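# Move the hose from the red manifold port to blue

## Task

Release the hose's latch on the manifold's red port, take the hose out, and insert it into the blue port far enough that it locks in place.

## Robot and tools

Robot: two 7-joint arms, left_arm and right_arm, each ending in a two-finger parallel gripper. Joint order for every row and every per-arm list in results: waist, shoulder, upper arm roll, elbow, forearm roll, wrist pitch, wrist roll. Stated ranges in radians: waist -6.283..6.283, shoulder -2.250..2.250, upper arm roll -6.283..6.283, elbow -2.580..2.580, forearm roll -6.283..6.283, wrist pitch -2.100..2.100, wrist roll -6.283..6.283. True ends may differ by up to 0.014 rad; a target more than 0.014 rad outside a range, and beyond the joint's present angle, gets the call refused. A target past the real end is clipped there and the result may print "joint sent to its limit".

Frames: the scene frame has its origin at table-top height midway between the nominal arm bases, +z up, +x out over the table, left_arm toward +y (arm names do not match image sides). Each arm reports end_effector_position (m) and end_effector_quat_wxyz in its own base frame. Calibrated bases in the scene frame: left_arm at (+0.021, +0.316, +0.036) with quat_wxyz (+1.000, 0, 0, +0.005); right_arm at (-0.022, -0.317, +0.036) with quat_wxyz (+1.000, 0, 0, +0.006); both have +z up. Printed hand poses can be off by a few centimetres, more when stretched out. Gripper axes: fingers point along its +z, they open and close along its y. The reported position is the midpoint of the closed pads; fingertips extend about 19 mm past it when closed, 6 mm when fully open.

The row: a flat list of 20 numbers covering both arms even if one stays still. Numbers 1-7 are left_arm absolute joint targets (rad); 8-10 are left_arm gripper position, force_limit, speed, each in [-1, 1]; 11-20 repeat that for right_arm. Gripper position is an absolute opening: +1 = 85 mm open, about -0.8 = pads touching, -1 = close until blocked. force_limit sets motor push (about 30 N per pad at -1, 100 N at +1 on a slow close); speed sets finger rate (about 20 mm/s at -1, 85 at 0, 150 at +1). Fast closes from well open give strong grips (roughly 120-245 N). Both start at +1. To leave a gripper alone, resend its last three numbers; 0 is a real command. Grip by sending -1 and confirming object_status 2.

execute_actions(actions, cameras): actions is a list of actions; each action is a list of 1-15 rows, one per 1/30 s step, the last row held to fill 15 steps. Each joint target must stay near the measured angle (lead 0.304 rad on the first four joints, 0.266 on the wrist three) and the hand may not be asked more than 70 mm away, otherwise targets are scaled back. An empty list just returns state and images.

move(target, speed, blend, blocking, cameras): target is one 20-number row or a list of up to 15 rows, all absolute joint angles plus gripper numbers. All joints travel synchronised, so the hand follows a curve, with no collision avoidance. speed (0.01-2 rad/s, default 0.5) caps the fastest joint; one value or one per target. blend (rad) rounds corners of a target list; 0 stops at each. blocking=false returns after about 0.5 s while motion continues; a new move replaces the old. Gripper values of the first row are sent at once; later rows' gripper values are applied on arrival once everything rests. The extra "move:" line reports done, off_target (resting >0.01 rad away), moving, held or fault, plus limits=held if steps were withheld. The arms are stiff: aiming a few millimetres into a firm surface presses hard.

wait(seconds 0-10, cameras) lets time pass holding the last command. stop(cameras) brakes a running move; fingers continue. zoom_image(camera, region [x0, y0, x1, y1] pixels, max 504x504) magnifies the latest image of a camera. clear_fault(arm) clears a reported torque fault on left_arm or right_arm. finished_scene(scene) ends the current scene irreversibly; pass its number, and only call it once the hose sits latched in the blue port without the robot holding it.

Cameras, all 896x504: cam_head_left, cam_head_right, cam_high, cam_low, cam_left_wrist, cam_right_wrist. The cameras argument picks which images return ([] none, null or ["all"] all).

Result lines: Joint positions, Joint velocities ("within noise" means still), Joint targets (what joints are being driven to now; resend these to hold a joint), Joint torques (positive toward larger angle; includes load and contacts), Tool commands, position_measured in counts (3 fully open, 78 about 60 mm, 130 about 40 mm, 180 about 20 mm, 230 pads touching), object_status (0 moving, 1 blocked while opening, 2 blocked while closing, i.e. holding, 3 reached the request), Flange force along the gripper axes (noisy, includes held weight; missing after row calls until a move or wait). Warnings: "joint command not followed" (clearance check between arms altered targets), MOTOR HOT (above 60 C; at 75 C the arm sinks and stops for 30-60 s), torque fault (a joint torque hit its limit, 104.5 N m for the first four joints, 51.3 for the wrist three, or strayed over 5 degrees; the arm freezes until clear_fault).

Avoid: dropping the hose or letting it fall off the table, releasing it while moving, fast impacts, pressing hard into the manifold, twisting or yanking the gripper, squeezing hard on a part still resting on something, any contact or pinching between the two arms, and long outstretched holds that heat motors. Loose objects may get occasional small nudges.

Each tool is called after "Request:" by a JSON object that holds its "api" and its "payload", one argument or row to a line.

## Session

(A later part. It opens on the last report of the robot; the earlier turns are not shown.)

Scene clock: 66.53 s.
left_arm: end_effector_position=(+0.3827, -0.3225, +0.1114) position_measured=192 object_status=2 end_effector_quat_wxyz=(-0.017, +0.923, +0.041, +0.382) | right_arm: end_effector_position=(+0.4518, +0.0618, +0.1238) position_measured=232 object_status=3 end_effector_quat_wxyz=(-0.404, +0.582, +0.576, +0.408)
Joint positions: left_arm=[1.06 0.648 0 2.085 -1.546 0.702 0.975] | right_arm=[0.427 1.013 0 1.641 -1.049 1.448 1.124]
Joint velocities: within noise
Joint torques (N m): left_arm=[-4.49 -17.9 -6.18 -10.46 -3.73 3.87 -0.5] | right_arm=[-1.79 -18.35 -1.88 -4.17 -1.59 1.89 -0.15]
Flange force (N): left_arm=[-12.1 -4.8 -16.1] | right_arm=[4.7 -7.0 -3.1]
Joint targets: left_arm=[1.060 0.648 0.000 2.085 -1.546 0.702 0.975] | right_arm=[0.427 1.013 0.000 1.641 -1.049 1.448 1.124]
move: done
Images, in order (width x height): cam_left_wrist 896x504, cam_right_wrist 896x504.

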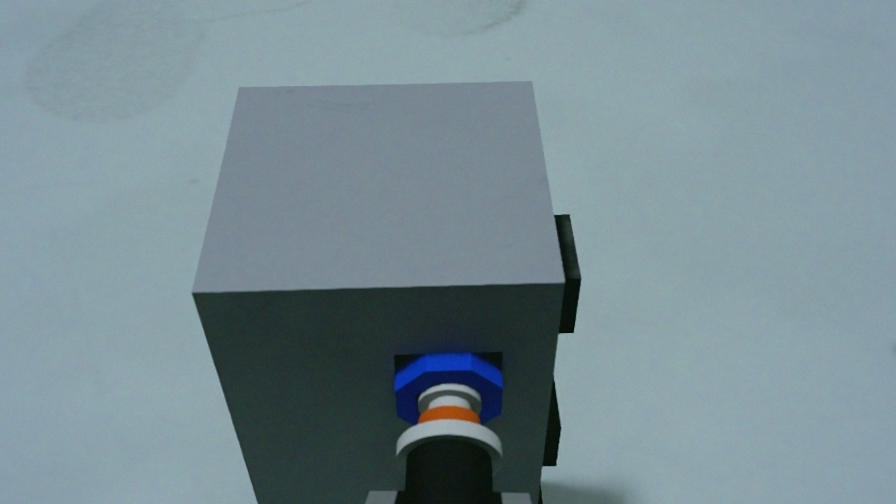

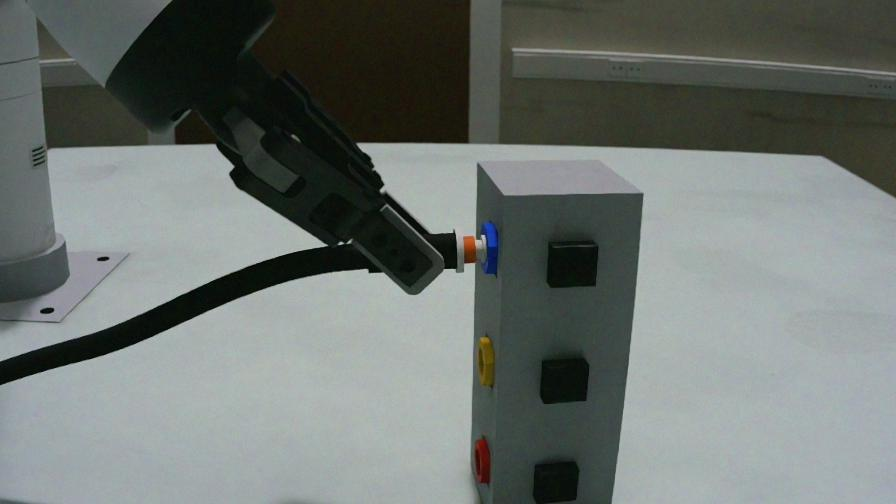

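Request:
{"api": "move", "payload": {
  "target": [1.0480,0.6499,0,2.0797,-1.5532,0.6971,0.9691,-1,-0.4,-1,0.4265,1.013,0,1.641,-1.049,1.448,1.124,-1,-1,0],
  "speed": 0.03,
  "cameras": ["cam_left_wrist","cam_right_wrist"]
}}

Request:
{"api": "move", "payload": {
  "target": [1.0407,0.6510,0,2.0764,-1.5572,0.6943,0.9656,-1,-0.4,-1,0.4265,1.013,0,1.641,-1.049,1.448,1.124,-1,-1,0],
  "speed": 0.03,
  "cameras": ["cam_left_wrist","cam_right_wrist"]
}}

Request:
{"api": "zoom_image", "payload": {
  "camera": "cam_right_wrist",
  "region": [360, 180, 540, 320]
}}

Scene clock: 67.77 s.
left_arm: end_effector_position=(+0.3878, -0.3219, +0.1114) position_measured=192 object_status=2 end_effector_quat_wxyz=(-0.017, +0.923, +0.042, +0.382) | right_arm: end_effector_position=(+0.4518, +0.0618, +0.1238) position_measured=232 object_status=3 end_effector_quat_wxyz=(-0.404, +0.582, +0.576, +0.408)
Joint positions: left_arm=[1.048 0.65 0 2.08 -1.553 0.697 0.969] | right_arm=[0.427 1.013 0 1.641 -1.049 1.448 1.124]
Joint velocities: within noise
Joint torques (N m): left_arm=[-5.94 -18.79 -7.89 -12.29 -4.39 4.71 -0.56] | right_arm=[-1.87 -18.43 -1.91 -4.26 -1.62 1.9 -0.16]
Flange force (N): left_arm=[-16.3 -5.8 -19.5] | right_arm=[4.6 -7.4 -3.0]
Joint targets: left_arm=[1.048 0.650 0.000 2.080 -1.553 0.697 0.969] | right_arm=[0.427 1.013 0.000 1.641 -1.049 1.448 1.124]
move: done
Images, in order (width x height): cam_left_wrist 896x504, cam_right_wrist 896x504.

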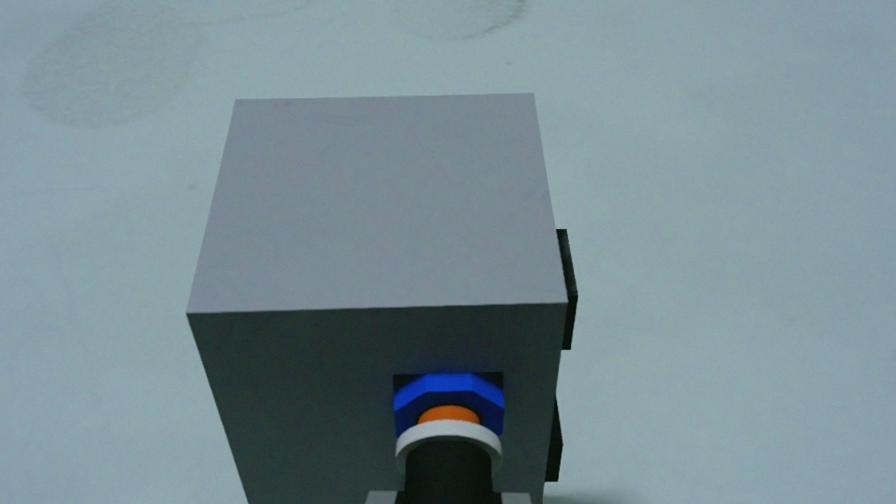

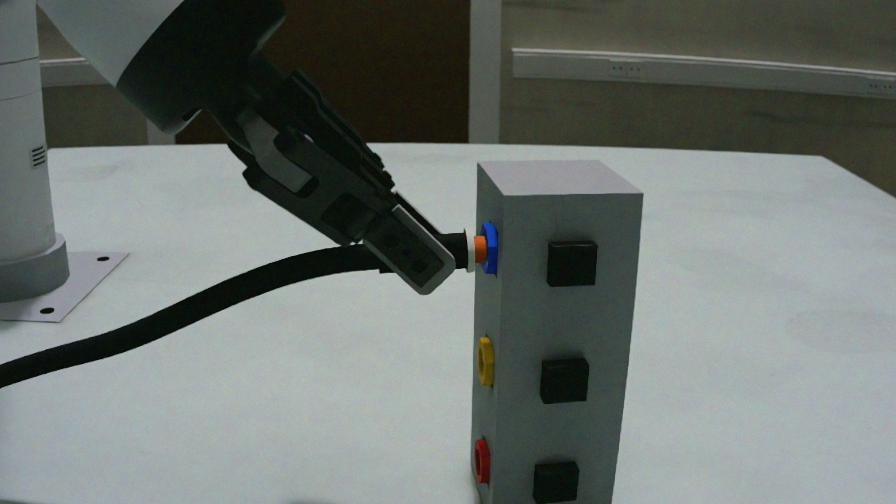

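Scene clock: 68.47 s.
left_arm: end_effector_position=(+0.3908, -0.3215, +0.1115) position_measured=192 object_status=2 end_effector_quat_wxyz=(-0.017, +0.923, +0.042, +0.382) | right_arm: end_effector_position=(+0.4518, +0.0618, +0.1238) position_measured=232 object_status=3 end_effector_quat_wxyz=(-0.404, +0.582, +0.576, +0.408)
Joint positions: left_arm=[1.041 0.651 0 2.076 -1.557 0.694 0.966] | right_arm=[0.426 1.013 0 1.641 -1.049 1.448 1.124]
Joint velocities: within noise
Joint torques (N m): left_arm=[-3.91 -19.22 -5.87 -10.32 -3.69 4.15 -0.55] | right_arm=[-1.85 -18.44 -2.09 -4.24 -1.57 1.96 -0.15]
Flange force (N): left_arm=[-12.5 -3.5 -12.2] | right_arm=[4.5 -7.3 -3.0]
Joint targets: left_arm=[1.041 0.651 0.000 2.076 -1.557 0.694 0.966] | right_arm=[0.426 1.013 0.000 1.641 -1.049 1.448 1.124]
move: done
Images, in order (width x height): cam_left_wrist 896x504, cam_right_wrist 896x504.

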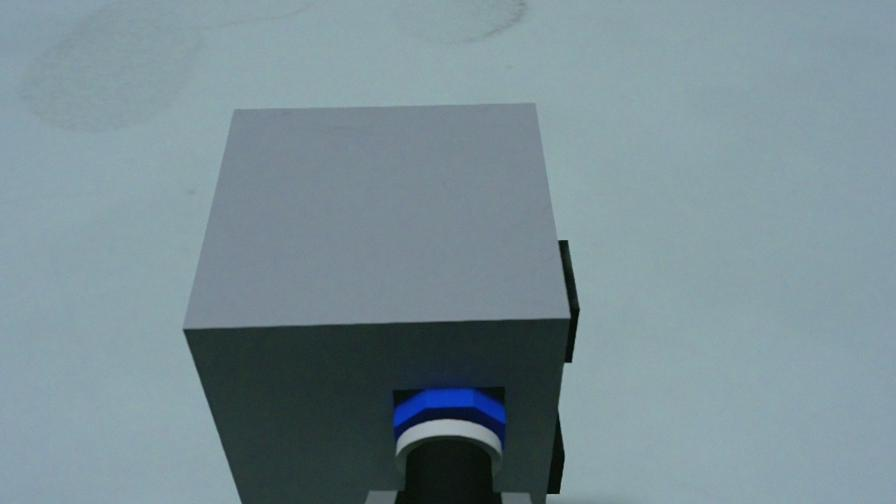

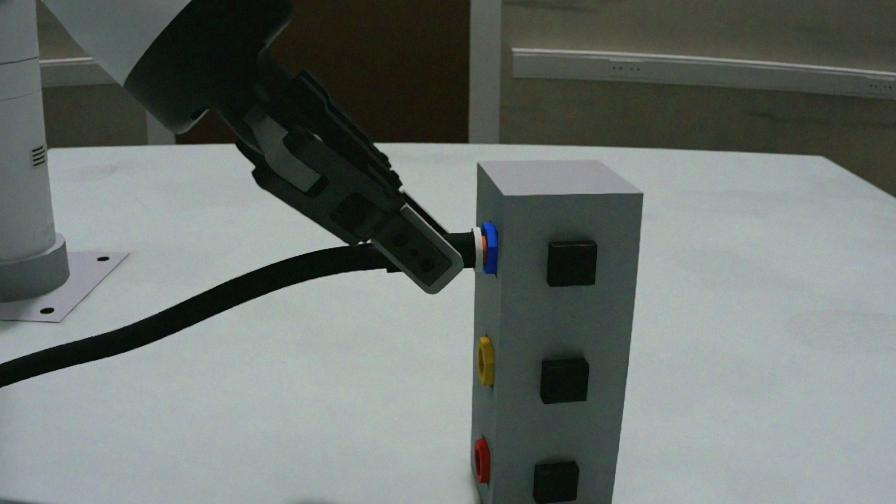

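Scaled by 2.800 from the camera's 896x504 image, which has a finer 1280x720 frame.

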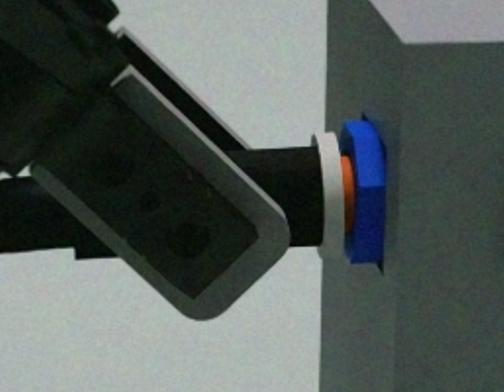

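Request:
{"api": "move", "payload": {
  "target": [1.0368,0.6516,0,2.0746,-1.5593,0.6928,0.9638,-1,-0.4,-1,0.4265,1.013,0,1.641,-1.049,1.448,1.124,-1,-1,0],
  "speed": 0.03,
  "cameras": ["cam_left_wrist","cam_right_wrist"]
}}

Request:
{"api": "zoom_image", "payload": {
  "camera": "cam_right_wrist",
  "region": [360, 180, 620, 320]
}}

Scene clock: 69.33 s.
left_arm: end_effector_position=(+0.3925, -0.3212, +0.1115) position_measured=192 object_status=2 end_effector_quat_wxyz=(-0.017, +0.923, +0.042, +0.382) | right_arm: end_effector_position=(+0.4518, +0.0618, +0.1238) position_measured=232 object_status=3 end_effector_quat_wxyz=(-0.404, +0.582, +0.576, +0.408)
Joint positions: left_arm=[1.037 0.652 0 2.075 -1.559 0.693 0.964] | right_arm=[0.426 1.013 0 1.641 -1.049 1.448 1.124]
Joint velocities: within noise
Joint torques (N m): left_arm=[-5.7 -17.6 -7.35 -11.22 -4.07 4.29 -0.59] | right_arm=[-1.9 -18.39 -2.01 -4.25 -1.57 1.92 -0.11]
Flange force (N): left_arm=[-13.5 -4.7 -20.2] | right_arm=[4.7 -7.3 -3.1]
Joint targets: left_arm=[1.037 0.652 0.000 2.075 -1.559 0.693 0.964] | right_arm=[0.426 1.013 0.000 1.641 -1.049 1.448 1.124]
move: done
Images, in order (width x height): cam_left_wrist 896x504, cam_right_wrist 896x504.

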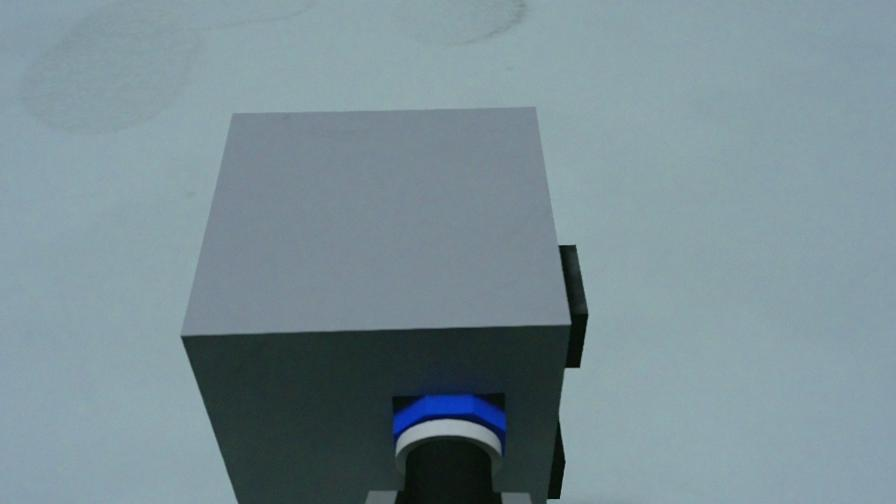

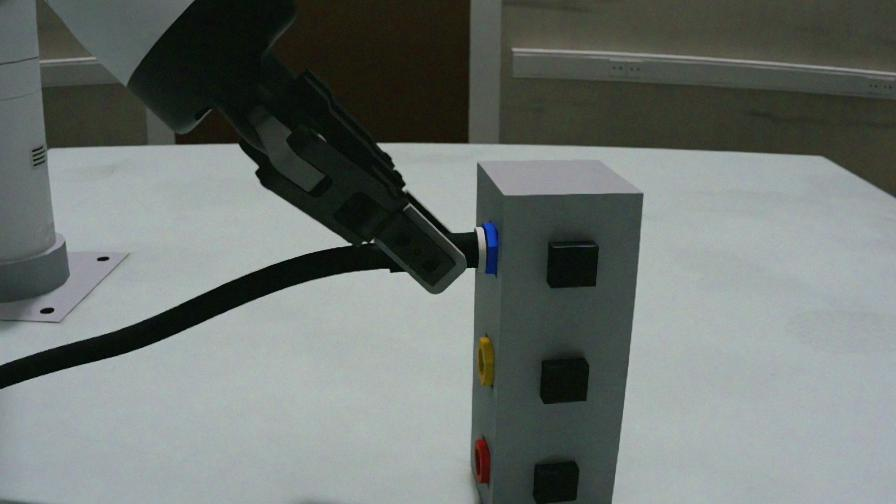

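Scaled by 1.938 from the camera's 896x504 image, which has a finer 1280x720 frame.

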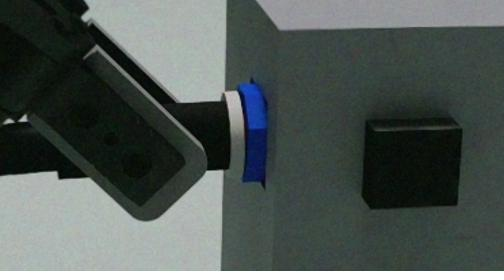

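Request:
{"api": "move", "payload": {
  "target": [1.0431,0.6506,0,2.0775,-1.5559,0.6952,0.9668,-1,-0.4,-1,0.4265,1.013,0,1.641,-1.049,1.448,1.124,-1,-1,0],
  "speed": 0.03,
  "cameras": ["cam_left_wrist","cam_right_wrist"]
}}

Request:
{"api": "zoom_image", "payload": {
  "camera": "cam_right_wrist",
  "region": [360, 180, 620, 320]
}}

Scene clock: 70.27 s.
left_arm: end_effector_position=(+0.3900, -0.3215, +0.1116) position_measured=192 object_status=2 end_effector_quat_wxyz=(-0.017, +0.923, +0.042, +0.382) | right_arm: end_effector_position=(+0.4518, +0.0618, +0.1238) position_measured=232 object_status=3 end_effector_quat_wxyz=(-0.404, +0.582, +0.576, +0.408)
Joint positions: left_arm=[1.043 0.651 0 2.077 -1.556 0.695 0.967] | right_arm=[0.426 1.013 0 1.641 -1.049 1.448 1.124]
Joint velocities: within noise
Joint torques (N m): left_arm=[5.4 -17.69 4.5 -0.91 -0.06 0.14 -0.32] | right_arm=[-1.87 -18.46 -1.94 -4.11 -1.46 1.91 -0.17]
Flange force (N): left_arm=[8.7 2.8 15.0] | right_arm=[4.4 -6.8 -3.0]
Joint targets: left_arm=[1.043 0.651 0.000 2.077 -1.556 0.695 0.967] | right_arm=[0.426 1.013 0.000 1.641 -1.049 1.448 1.124]
move: done
Images, in order (width x height): cam_left_wrist 896x504, cam_right_wrist 896x504.

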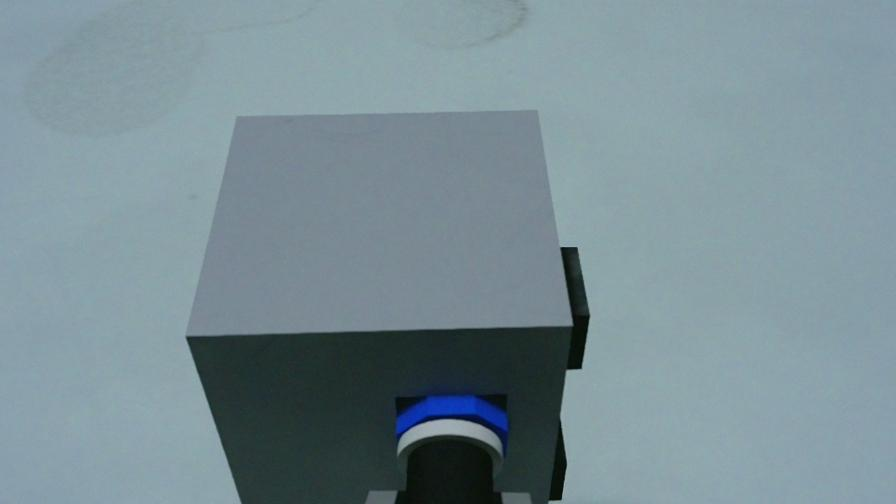

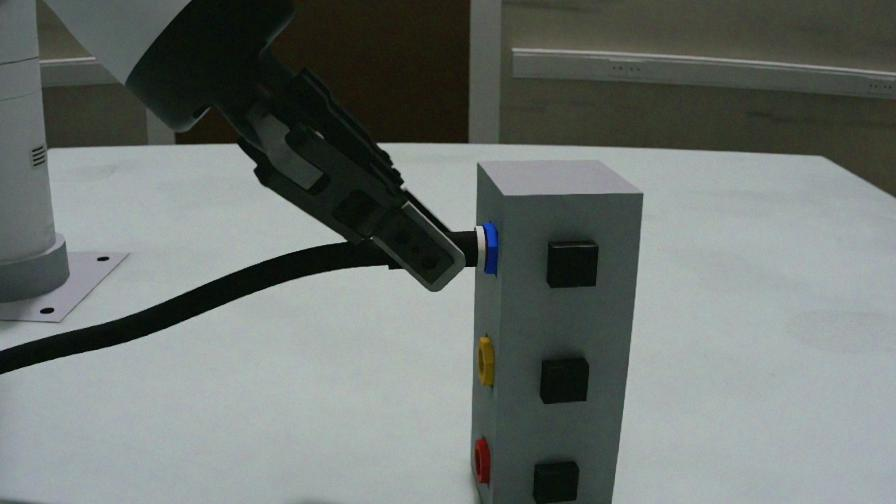

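Scaled by 1.938 from the camera's 896x504 image, which has a finer 1280x720 frame.

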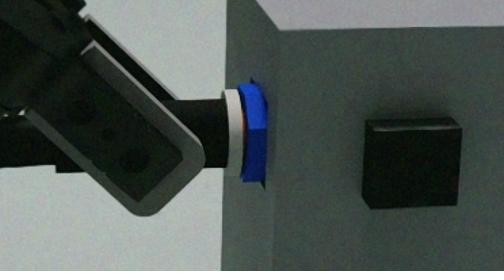

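Request:
{"api": "move", "payload": {
  "target": [
    [1.0402,0.6511,0,2.0762,-1.5575,0.6942,0.9654,-1,-0.4,-1,0.4265,1.013,0,1.641,-1.049,1.448,1.124,-1,-1,0],
    [1.0402,0.6511,0,2.0762,-1.5575,0.6942,0.9654,0.6,-0.4,-1,0.4265,1.013,0,1.641,-1.049,1.448,1.124,-1,-1,0],
    [1.1846,0.4923,0,2.0963,-1.2891,0.7813,0.7761,0.6,-0.4,-1,0.4265,1.013,0,1.641,-1.049,1.448,1.124,-1,-1,0]
  ],
  "speed": [0.03,0.1,0.2]
}}

Request:
{"api": "zoom_image", "payload": {
  "camera": "cam_right_wrist",
  "region": [360, 180, 620, 320]
}}

Scene clock: 75.97 s.
left_arm: end_effector_position=(+0.3335, -0.3264, +0.1678) position_measured=53 object_status=3 end_effector_quat_wxyz=(-0.017, +0.923, +0.041, +0.382) | right_arm: end_effector_position=(+0.4518, +0.0618, +0.1238) position_measured=232 object_status=3 end_effector_quat_wxyz=(-0.404, +0.582, +0.576, +0.408)
Joint positions: left_arm=[1.185 0.492 0 2.096 -1.289 0.781 0.776] | right_arm=[0.427 1.013 0 1.641 -1.049 1.448 1.124]
Joint velocities: within noise
Joint torques (N m): left_arm=[0.08 -15.06 -0.71 -4.44 -1.4 1.64 -0.41] | right_arm=[-1.93 -18.39 -1.93 -4.22 -1.55 1.87 -0.14]
Flange force (N): left_arm=[0.1 2.6 0.2] | right_arm=[4.7 -7.2 -3.2]
Joint targets: left_arm=[1.185 0.492 0.000 2.096 -1.289 0.781 0.776] | right_arm=[0.427 1.013 0.000 1.641 -1.049 1.448 1.124]
move: done

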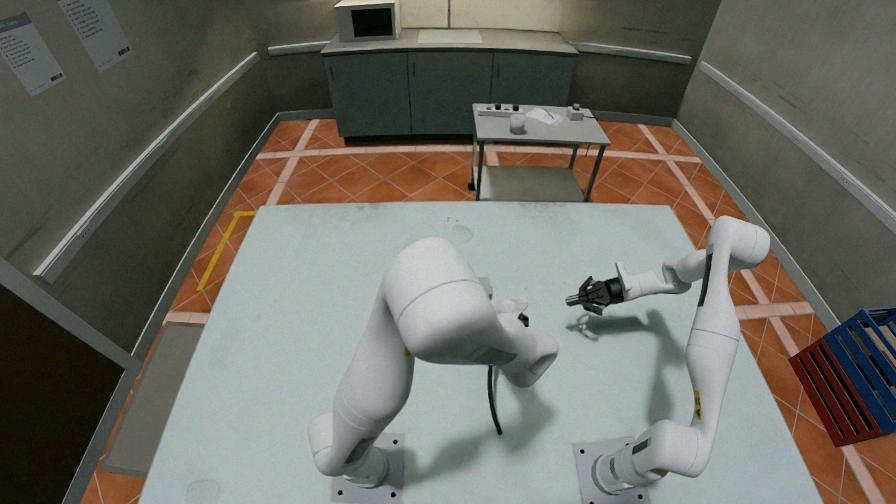

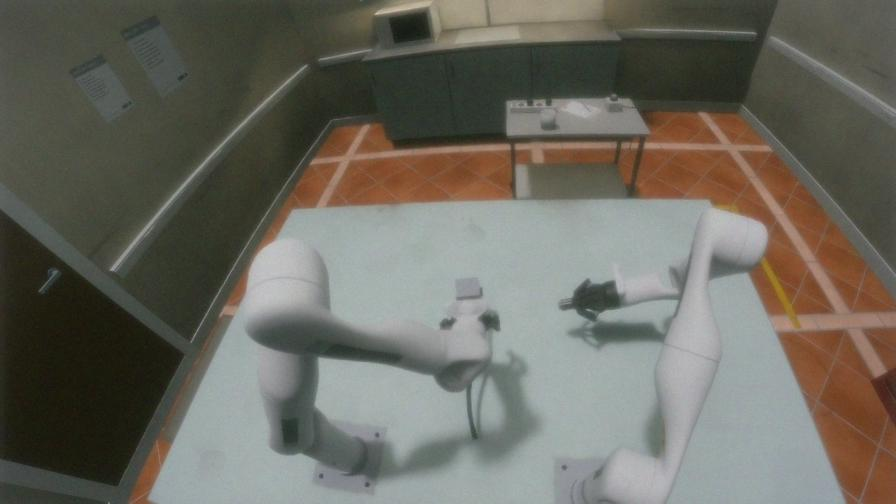

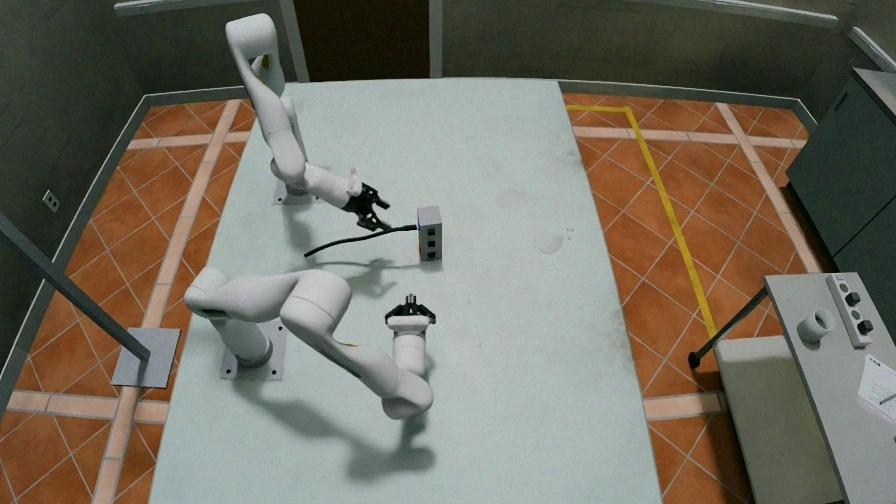

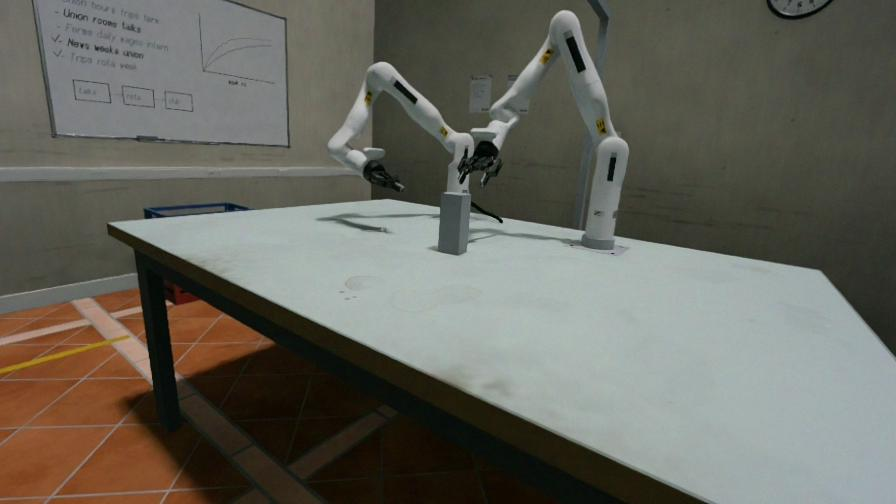

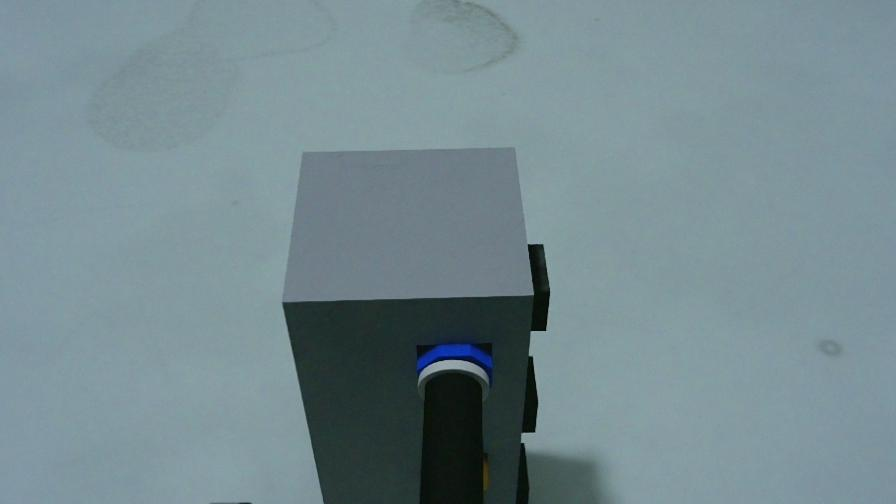

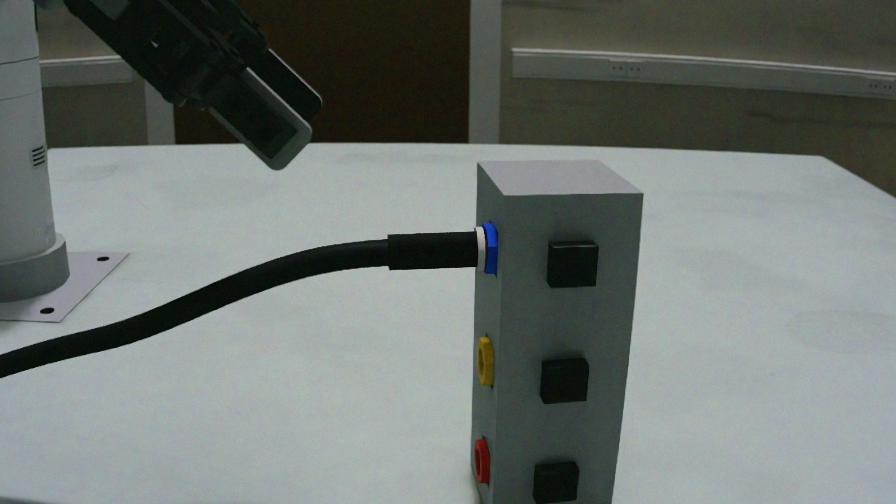

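Scaled by 1.938 from the camera's 896x504 image, which has a finer 1280x720 frame.

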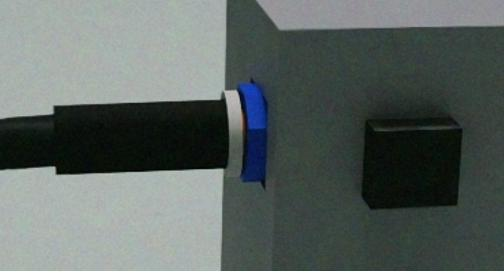

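Latched and released.

Request:
{"api": "finished_scene", "payload": {
  "scene": 1
}}

The scene is finished: the task was done.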